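# Press the bell button once and release it

## Task

Push the bell's button fully down, hold it briefly, then lift off so it springs back up; this only succeeds if the bell remains standing in its original spot, and knocking it over or shifting it means failure.

## Robot and tools

Robot: two FANUC CRX-5iA arms, left_arm and right_arm, each ending in a two-finger parallel gripper (50 mm max opening). Base positions in the scene frame: left_arm at (+0.060, +0.370, +0.039) m, right_arm at (+0.067, -0.320, +0.039) m, both facing almost exactly along +x. Scene frame: origin at table-top height midway between the arms, +x out over the table, +z up, left_arm on the +y side. Arm names do not correspond to image left/right. A camera stand sits behind the arms. Cameras: cam_left_wrist and cam_right_wrist, each 896x504, mounted on the wrists.

Frames: every hand pose, target and offset an arm reports or receives is expressed in that arm's own base frame. Rotations pivot about the Hand target's position. The gripper's fingers point along its +z and close along its x; end_effector_position is the midpoint between the pads, and the fingertips extend 17.5 mm past it. A camera block projects about 10 cm toward the gripper's -y side and rotates with it. Reported positions may be off by a few cm, more at long reach.

The 18-number row (used by execute_actions and move): one flat list covering both arms, every value in [-1, 1]. Order: left dx, dy, dz, rx, ry, rz, left gripper position, force_limit, speed; then the same nine for the right arm. dx..dz are translation offsets and rx..rz one rotation vector, all relative to that arm's Hand target as it stood when the action or move began (not cumulative row to row within one action; but a fresh call starts from the new Hand target, so repeating an offset moves further). Scale: 1.0 = 0.6 m or 180 degrees. To leave an arm's pose request unchanged send six zeros. Gripper values are absolute commands, not offsets: position +1 fully open, about -0.65 pads touching, -1 to grip (close until blocked); force_limit -1/0/+1 ≈ 20/102/185 N per pad; speed -1/0/+1 ≈ 20/85/150 mm/s. Always resend the gripper numbers you want kept; a 0 is a real command. Both force_limit and speed begin at +1.

execute_actions(actions, cameras): actions is a list of actions; each action is up to 15 rows, one per 1/30 s step, the last row repeated to fill 15 steps. An empty list returns state plus all camera images. cameras: list of names, ["all"], or [].

move(target, speed, blend, blocking, cameras): straight-line path for each gripper toward the offset row(s) in target (one row, or up to 15 rows all counted from the same starting Hand targets). speed in m/s, 0.002-1, default 0.25 (rotation up to twice that in rad/s), one value or one per target. blend in metres rounds corners; 0 stops at each. blocking=false returns early while the move continues. Paths last 0.5-10 s, ignore obstacles, lag and overshoot more when fast. Gripper changes in later rows take effect only once everything rests at that row. Result adds a move: line: done, off_target, moving, held or fault, plus limits=paced (pose clipped) or limits=held (steps withheld). done means within 3 mm and 2 degrees; neither done nor off_target tells you about contact.

wait(seconds 0-10): run while holding commands. stop(): brake a running move. zoom_image(camera, region [x0,y0,x1,y1] pixels, max 504x504): enlarge part of the newest image from cam_left_wrist or cam_right_wrist. read_manual(section="licences"): licence text only. finished_scene(scene): ends the current scene irreversibly; pass its number. The goal must hold without the robot afterward.

Controller behaviour: each step the commanded pose is clipped to within 70 mm and 16 degrees of the measured pose, then solved by damped IK (position prioritised). Hand target in a result is your last commanded pose after clipping; the gripper may rest short of it, and waiting won't close that gap; resend or add the missing offset. A clearance check blocks commands bringing the arms too close (fingers excepted).

Result lines: end_effector_position (m) and end_effector_quat_wxyz per arm; Hand target; Tool commands; Joint velocities (may say within noise); Flange force along gripper axes (noisy, includes held weight, "no reading" near singularities); object_status: 0 moving, 1 blocked while opening, 2 blocked while closing (gripping), 3 reached position or pads met; position_measured counts, opening ≈ (250 - counts)×0.202 mm; MOTOR HOT and fault lines.

Hazards: arms are stiff; commanding even slightly beyond a firm contact can trigger a fault stop (150 N external force, or joint torque limits: 152 N m for the big joints, about 30 N m for the wrist joints). A faulted arm goes limp for 10 s. Touches get harder with speed and with target depth past contact. An arm blocked by something keeps pushing until you command it back past its gripper. Overheating (long stretched-out holds, loads, unreachable targets) brakes an arm for 30-60 s. Avoid striking the bell or table, pressing arms together, dropping or flinging anything, and anything leaving the table. For the bell: approach from above slowly, press the button down only a few mm beyond contact, then retreat upward so it can rise, without nudging the bell body.

Each tool is called after "Call:" as a command line: name --argument value for each argument, lists and objects as JSON in quotes; but a table of rows of numbers goes row by row, as --pt "numbers of a row", without its own name.

## Session

Call:
execute_actions --actions '[]'

Scene clock: 0.00 s.
left_arm: end_effector_position=(+0.1874, -0.5222, +0.3063) position_measured=3 object_status=3 end_effector_quat_wxyz=(+0.096, +0.730, -0.498, +0.458) | right_arm: end_effector_position=(+0.2750, -0.1682, +0.1264) position_measured=3 object_status=3 end_effector_quat_wxyz=(-0.291, +0.437, +0.752, +0.398)
Joint positions: left_arm=[-1.217 -0.267 -0.331 -0.574 -0.656 -1.25] | right_arm=[-0.765 0.444 -0.039 -0.63 -1.921 1.331]
Joint velocities: within noise
Flange force (N): no reading
Hand target: left_arm +0.1874, -0.5222, +0.3063; +0.096, +0.730, -0.498, +0.458 | right_arm +0.2750, -0.1682, +0.1264; -0.291, +0.437, +0.752, +0.398
Tool commands: left_gripper/position=+1.0 left_gripper/force_limit=+1.0 left_gripper/speed=+1.0 right_gripper/position=+1.0 right_gripper/force_limit=+1.0 right_gripper/speed=+1.0

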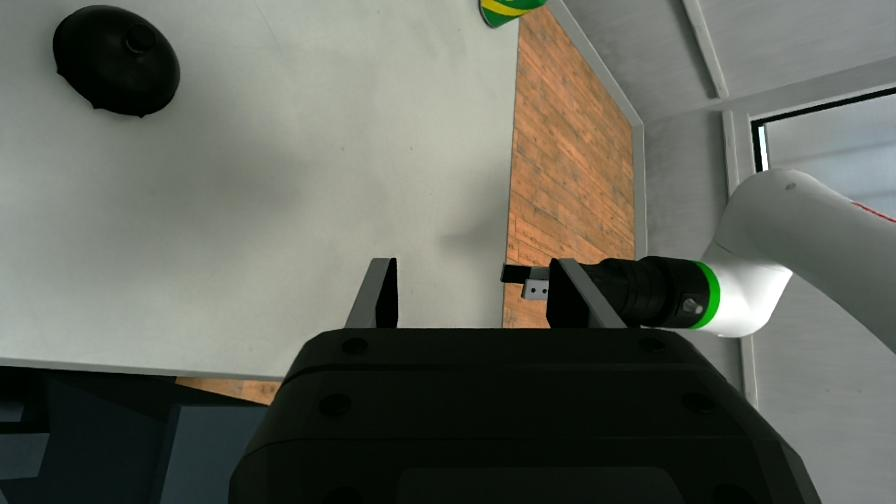

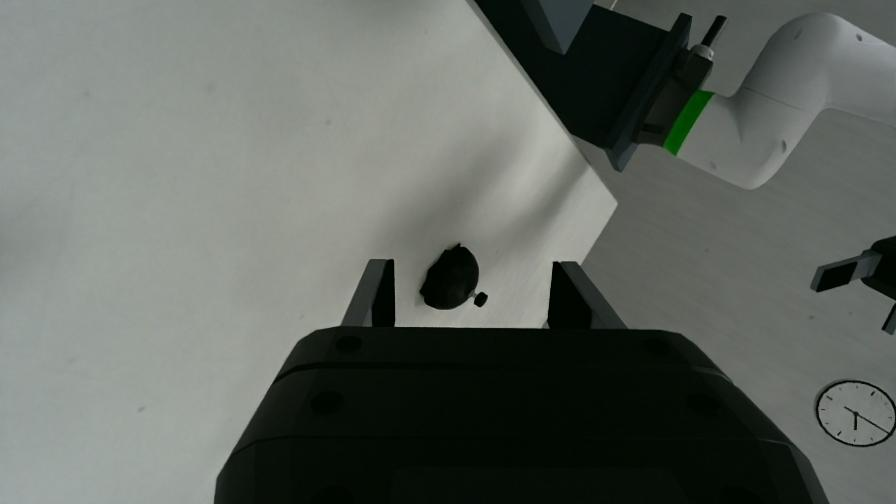

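Call:
move --target '[0.331,0.085,-0.243,0.2235,0.215,0,-1,-1,0,0,0,0,0,0,0,1,1,1]' --speed 0.3 --cameras '["all"]'

Scene clock: 13.00 s.
left_arm: end_effector_position=(+0.3860, -0.4712, +0.1605) position_measured=251 object_status=3 end_effector_quat_wxyz=(+0.000, +0.826, -0.564, +0.000) | right_arm: end_effector_position=(+0.2750, -0.1682, +0.1264) position_measured=3 object_status=3 end_effector_quat_wxyz=(-0.291, +0.437, +0.752, +0.398)
Joint positions: left_arm=[-0.669 0.435 0.243 0.001 -1.379 -2.1] | right_arm=[-0.765 0.444 -0.039 -0.63 -1.921 1.331]
Flange force (N): left_arm=[4.1 -0.4 4.1] | right_arm=[3.2 0.8 -0.9]
Hand target: left_arm +0.3860, -0.4712, +0.1605; +0.000, +0.826, -0.564, +0.000 | right_arm +0.2750, -0.1682, +0.1264; -0.291, +0.437, +0.752, +0.398
Off the commanded pose: left_arm 0.000 m, 0 deg | right_arm 0.000 m, 0 deg.
move: done

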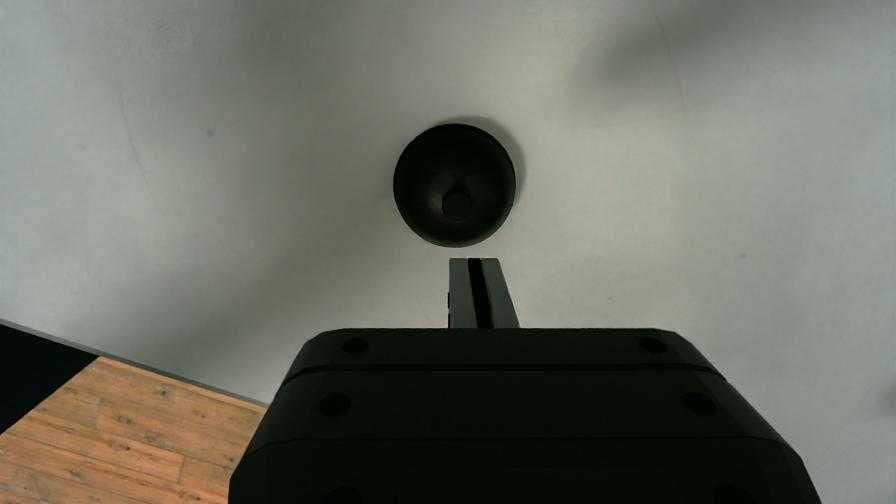

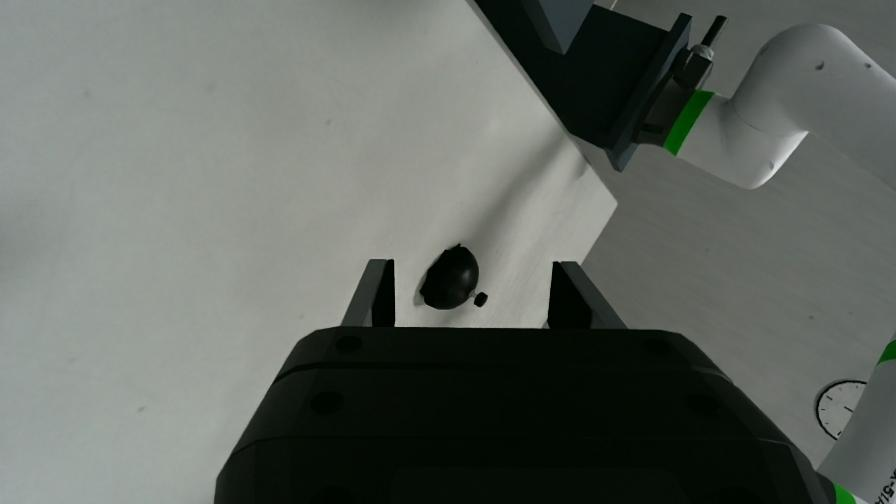

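Call:
move --pt "-0.0087 0.0037 -0.175 0 0 0 -1 -1 0 0 0 0 0 0 0 1 1 1" --pt "-0.0087 0.0037 -0.201 0 0 0 -1 -1 0 0 0 0 0 0 0 1 1 1" --speed '[0.2,0.02]' --cameras '["all"]'

Scene clock: 20.37 s.
left_arm: end_effector_position=(+0.3808, -0.4691, +0.0403) position_measured=251 object_status=3 end_effector_quat_wxyz=(+0.000, +0.826, -0.564, +0.000) | right_arm: end_effector_position=(+0.2750, -0.1682, +0.1264) position_measured=3 object_status=3 end_effector_quat_wxyz=(-0.291, +0.437, +0.752, +0.398)
Joint positions: left_arm=[-0.672 0.516 0.067 0.001 -1.12 -2.097] | right_arm=[-0.765 0.444 -0.039 -0.63 -1.921 1.331]
Flange force (N): left_arm=[-30.5 -5.0 -108.0] | right_arm=[3.5 0.2 -1.0]
Hand target: left_arm +0.3808, -0.4690, +0.0399; +0.000, +0.826, -0.564, +0.000 | right_arm +0.2750, -0.1682, +0.1264; -0.291, +0.437, +0.752, +0.398
Off the commanded pose: left_arm 0.000 m, 0 deg | right_arm 0.000 m, 0 deg.
move: done

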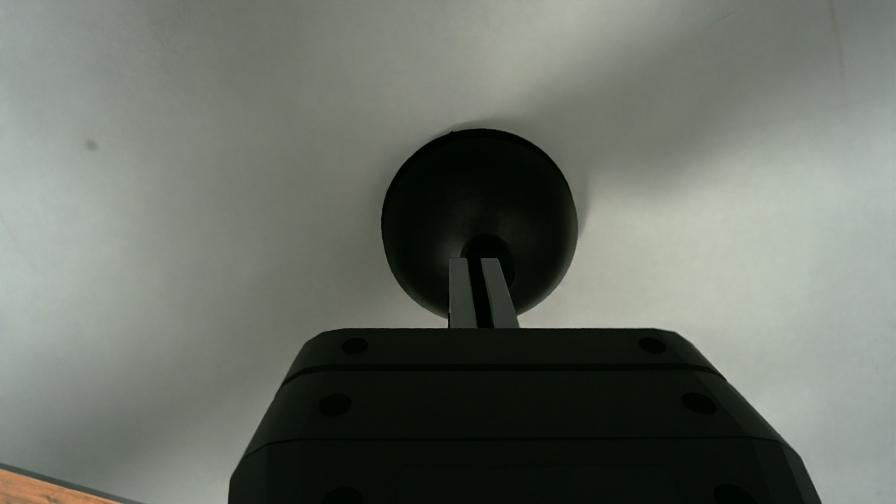

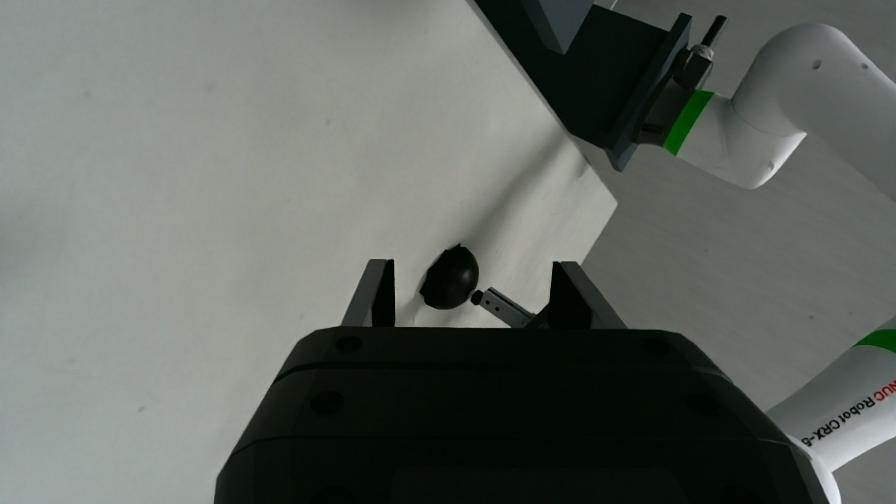

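Call:
move --target '[0,0,0.07,0,0,0,-1,-1,0,0,0,0,0,0,0,1,1,1]' --speed 0.1 --cameras '["all"]'

Scene clock: 23.23 s.
left_arm: end_effector_position=(+0.3807, -0.4690, +0.0819) position_measured=251 object_status=3 end_effector_quat_wxyz=(+0.000, +0.826, -0.564, +0.000) | right_arm: end_effector_position=(+0.2750, -0.1682, +0.1264) position_measured=3 object_status=3 end_effector_quat_wxyz=(-0.291, +0.437, +0.752, +0.398)
Joint positions: left_arm=[-0.672 0.476 0.112 0.001 -1.207 -2.097] | right_arm=[-0.765 0.444 -0.039 -0.63 -1.921 1.331]
Flange force (N): left_arm=[4.1 -0.5 4.8] | right_arm=[3.4 0.8 -0.9]
Hand target: left_arm +0.3808, -0.4690, +0.0819; +0.000, +0.826, -0.564, +0.000 | right_arm +0.2750, -0.1682, +0.1264; -0.291, +0.437, +0.752, +0.398
Off the commanded pose: left_arm 0.000 m, 0 deg | right_arm 0.000 m, 0 deg.
move: done

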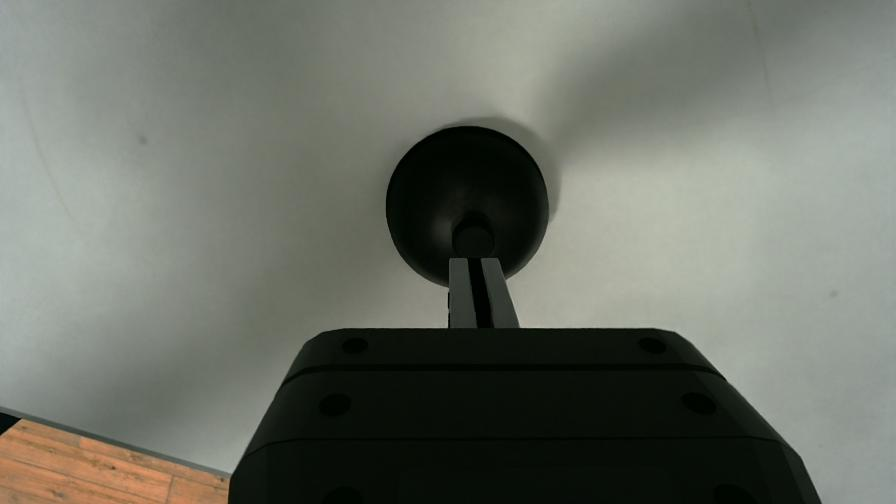

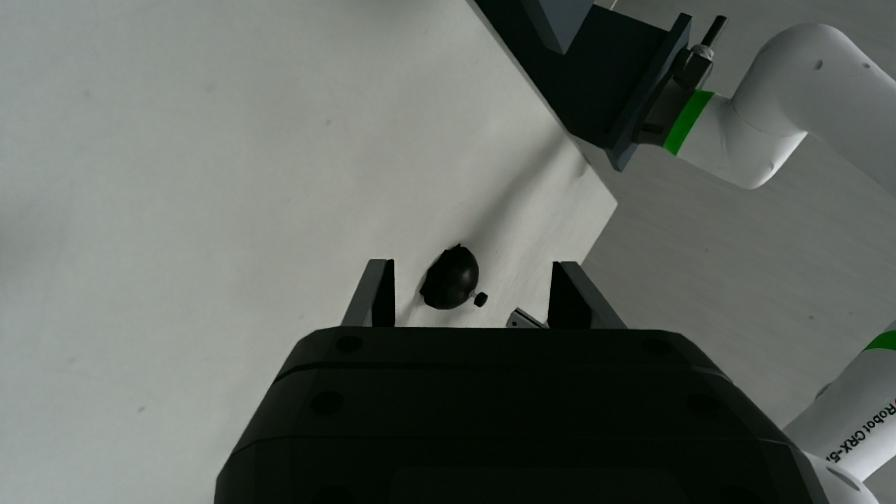

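Button returned, bell in place.

Call:
finished_scene --scene 1

The scene is finished: the task was done.


## Next scene

The same job, from a new start.

Call:
execute_actions --actions '[]'

Scene clock: 0.00 s.
left_arm: end_effector_position=(+0.2177, -0.4271, +0.2186) position_measured=3 object_status=3 end_effector_quat_wxyz=(+0.149, +0.967, +0.208, +0.000) | right_arm: end_effector_position=(+0.1103, -0.0901, +0.1366) position_measured=3 object_status=3 end_effector_quat_wxyz=(-0.475, +0.804, -0.219, +0.282)
Joint positions: left_arm=[-0.706 -0.136 -0.365 0.201 -1.11 -0.508] | right_arm=[-1.579 0.023 -0.644 -0.748 -1.84 -0.349]
Joint velocities: within noise
Flange force (N): no reading
Hand target: left_arm +0.2177, -0.4271, +0.2186; +0.149, +0.967, +0.208, +0.000 | right_arm +0.1103, -0.0901, +0.1366; -0.475, +0.804, -0.219, +0.282
Tool commands: left_gripper/position=+1.0 left_gripper/force_limit=+1.0 left_gripper/speed=+1.0 right_gripper/position=+1.0 right_gripper/force_limit=+1.0 right_gripper/speed=+1.0

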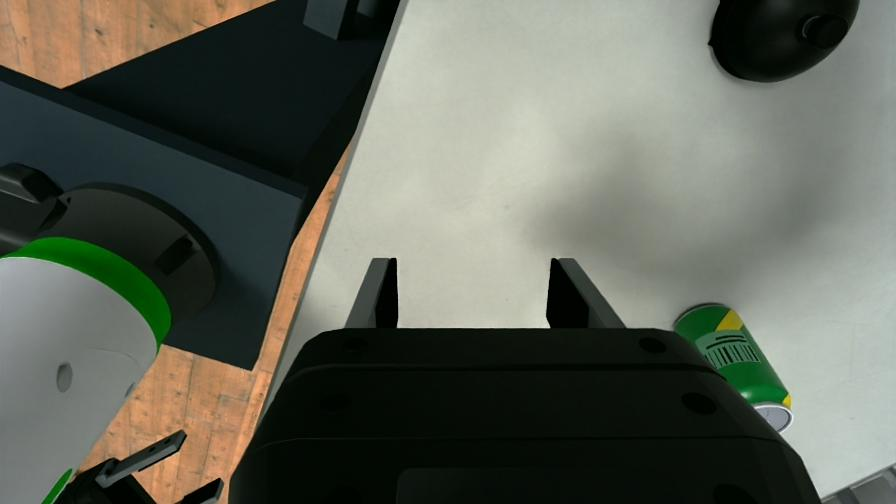

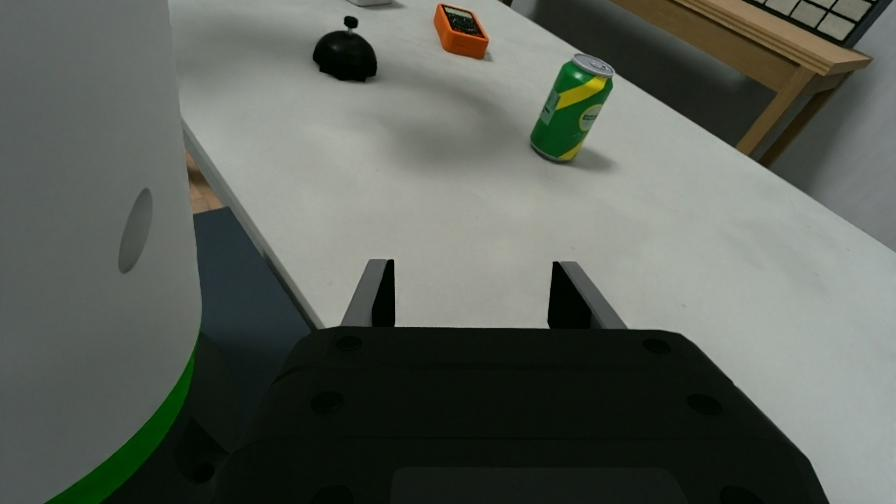

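Call:
move --target '[0.275,0.195,-0.164,0.093,0.02,0,-1,-1,0,0,0,0,0,0,0,1,1,1]' --speed 0.3 --cameras '["cam_left_wrist"]'

Scene clock: 6.37 s.
left_arm: end_effector_position=(+0.3827, -0.3101, +0.1202) position_measured=250 object_status=3 end_effector_quat_wxyz=(+0.000, +0.978, +0.211, +0.000) | right_arm: end_effector_position=(+0.1103, -0.0901, +0.1366) position_measured=3 object_status=3 end_effector_quat_wxyz=(-0.475, +0.804, -0.219, +0.282)
Joint positions: left_arm=[-0.414 0.18 -0.186 0 -1.205 -0.733] | right_arm=[-1.579 0.023 -0.644 -0.748 -1.84 -0.349]
Flange force (N): left_arm=[1.0 4.1 4.1] | right_arm=[0.2 -3.0 -1.3]
Hand target: left_arm +0.3827, -0.3101, +0.1202; +0.000, +0.978, +0.211, +0.000 | right_arm +0.1103, -0.0901, +0.1366; -0.475, +0.804, -0.219, +0.282
Off the commanded pose: left_arm 0.000 m, 0 deg | right_arm 0.000 m, 0 deg.
move: done
Images, in order (width x height): cam_left_wrist 896x504.

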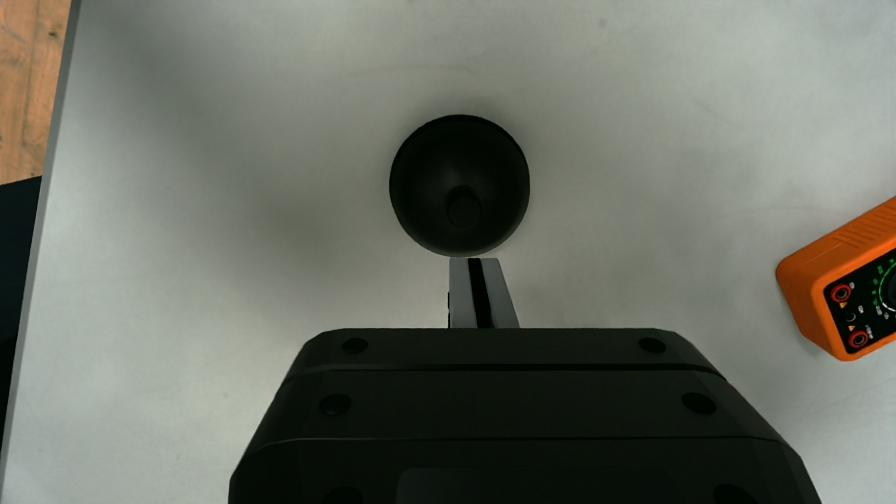

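Call:
move --pt "-0.0043 0.0045 -0.1137 0 0 0 -1 -1 0 0 0 0 0 0 0 1 1 1" --pt "-0.0043 0.0045 -0.1328 0 0 0 -1 -1 0 0 0 0 0 0 0 1 1 1" --speed '[0.2,0.02]' --cameras '["all"]'

Call:
move --target '[0,0,0.07,0,0,0,-1,-1,0,0,0,0,0,0,0,1,1,1]' --speed 0.1 --cameras '["all"]'

Scene clock: 12.50 s.
left_arm: end_effector_position=(+0.3802, -0.3075, +0.0407) position_measured=250 object_status=3 end_effector_quat_wxyz=(+0.000, +0.978, +0.211, +0.000) | right_arm: end_effector_position=(+0.1103, -0.0901, +0.1366) position_measured=3 object_status=3 end_effector_quat_wxyz=(-0.475, +0.804, -0.219, +0.282)
Joint positions: left_arm=[-0.411 0.26 -0.294 0 -1.016 -0.736] | right_arm=[-1.579 0.023 -0.644 -0.748 -1.84 -0.349]
Flange force (N): left_arm=[-1.0 -11.8 -53.8] | right_arm=[0.7 -3.0 -1.4]
Hand target: left_arm +0.3802, -0.3074, +0.0405; +0.000, +0.978, +0.211, +0.000 | right_arm +0.1103, -0.0901, +0.1366; -0.475, +0.804, -0.219, +0.282
Off the commanded pose: left_arm 0.000 m, 0 deg | right_arm 0.000 m, 0 deg.
move: done

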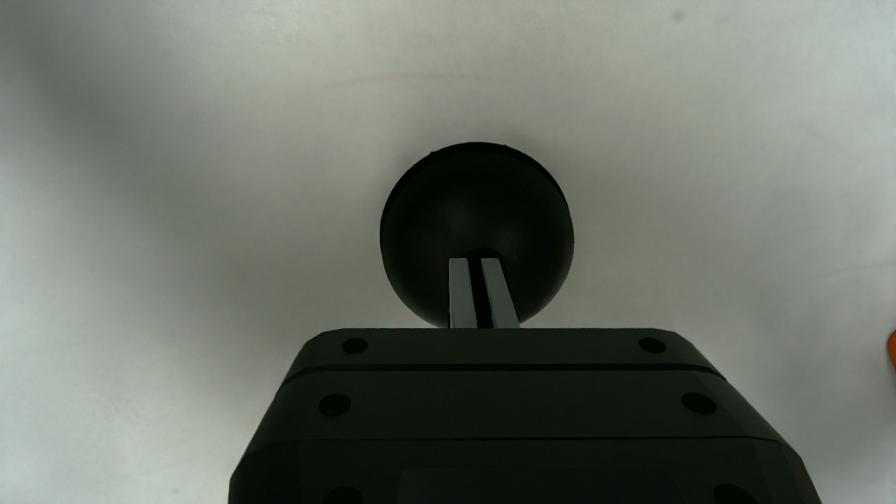

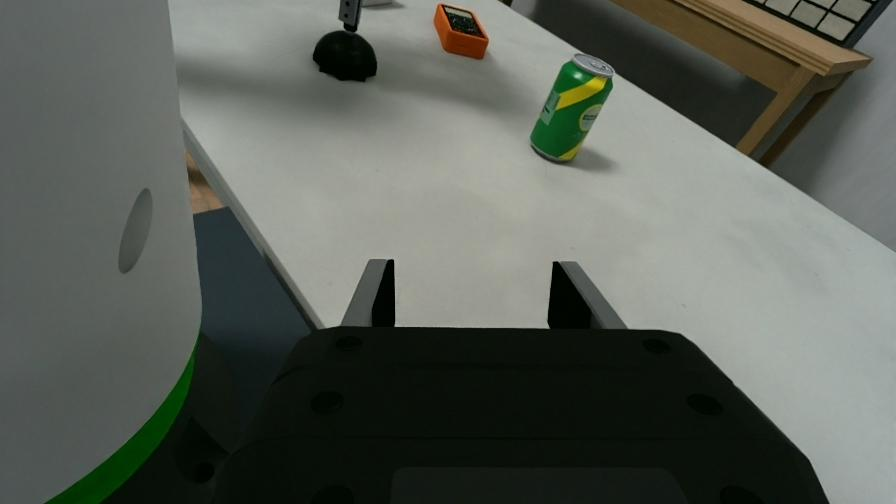

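Scene clock: 13.30 s.
left_arm: end_effector_position=(+0.3802, -0.3074, +0.0825) position_measured=250 object_status=3 end_effector_quat_wxyz=(+0.000, +0.978, +0.211, +0.000) | right_arm: end_effector_position=(+0.1103, -0.0901, +0.1366) position_measured=3 object_status=3 end_effector_quat_wxyz=(-0.475, +0.804, -0.219, +0.282)
Joint positions: left_arm=[-0.411 0.209 -0.247 0 -1.115 -0.736] | right_arm=[-1.579 0.023 -0.644 -0.748 -1.84 -0.349]
Flange force (N): left_arm=[0.5 3.0 4.7] | right_arm=[1.2 -3.4 -1.4]
Hand target: left_arm +0.3802, -0.3074, +0.0825; +0.000, +0.978, +0.211, +0.000 | right_arm +0.1103, -0.0901, +0.1366; -0.475, +0.804, -0.219, +0.282
Off the commanded pose: left_arm 0.000 m, 0 deg | right_arm 0.000 m, 0 deg.
move: done

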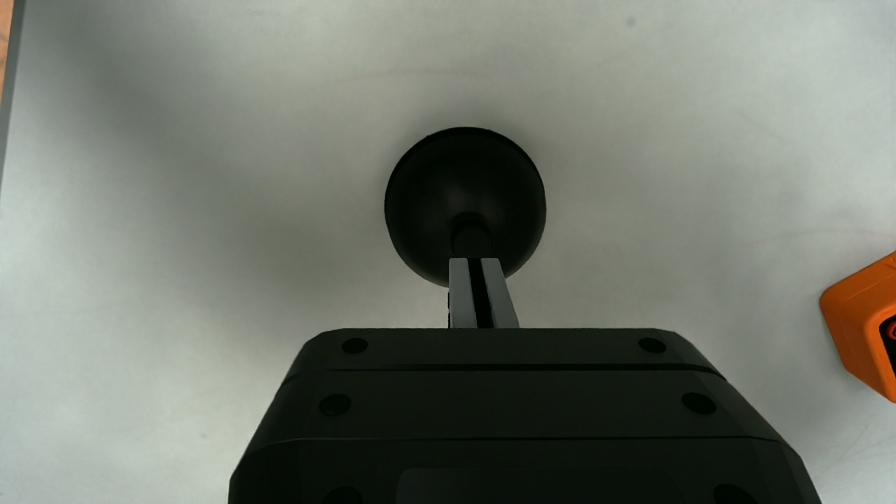

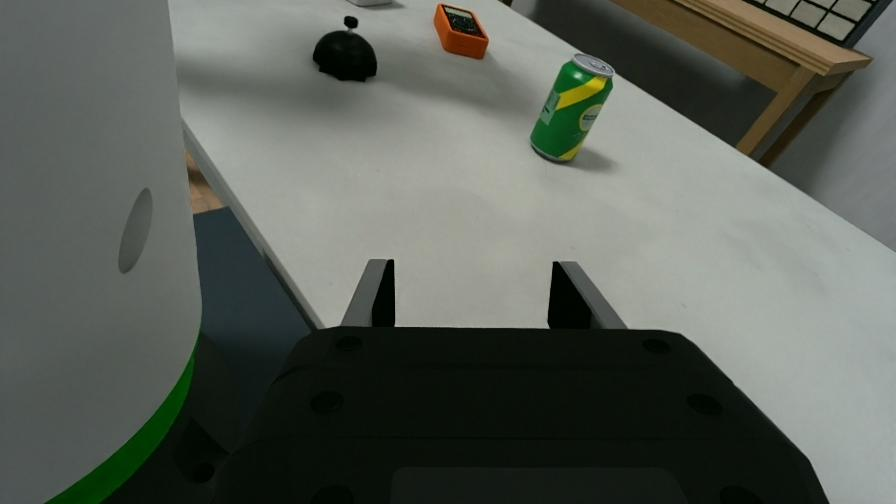

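Call:
finished_scene --scene 2

The scene is finished: the task was done.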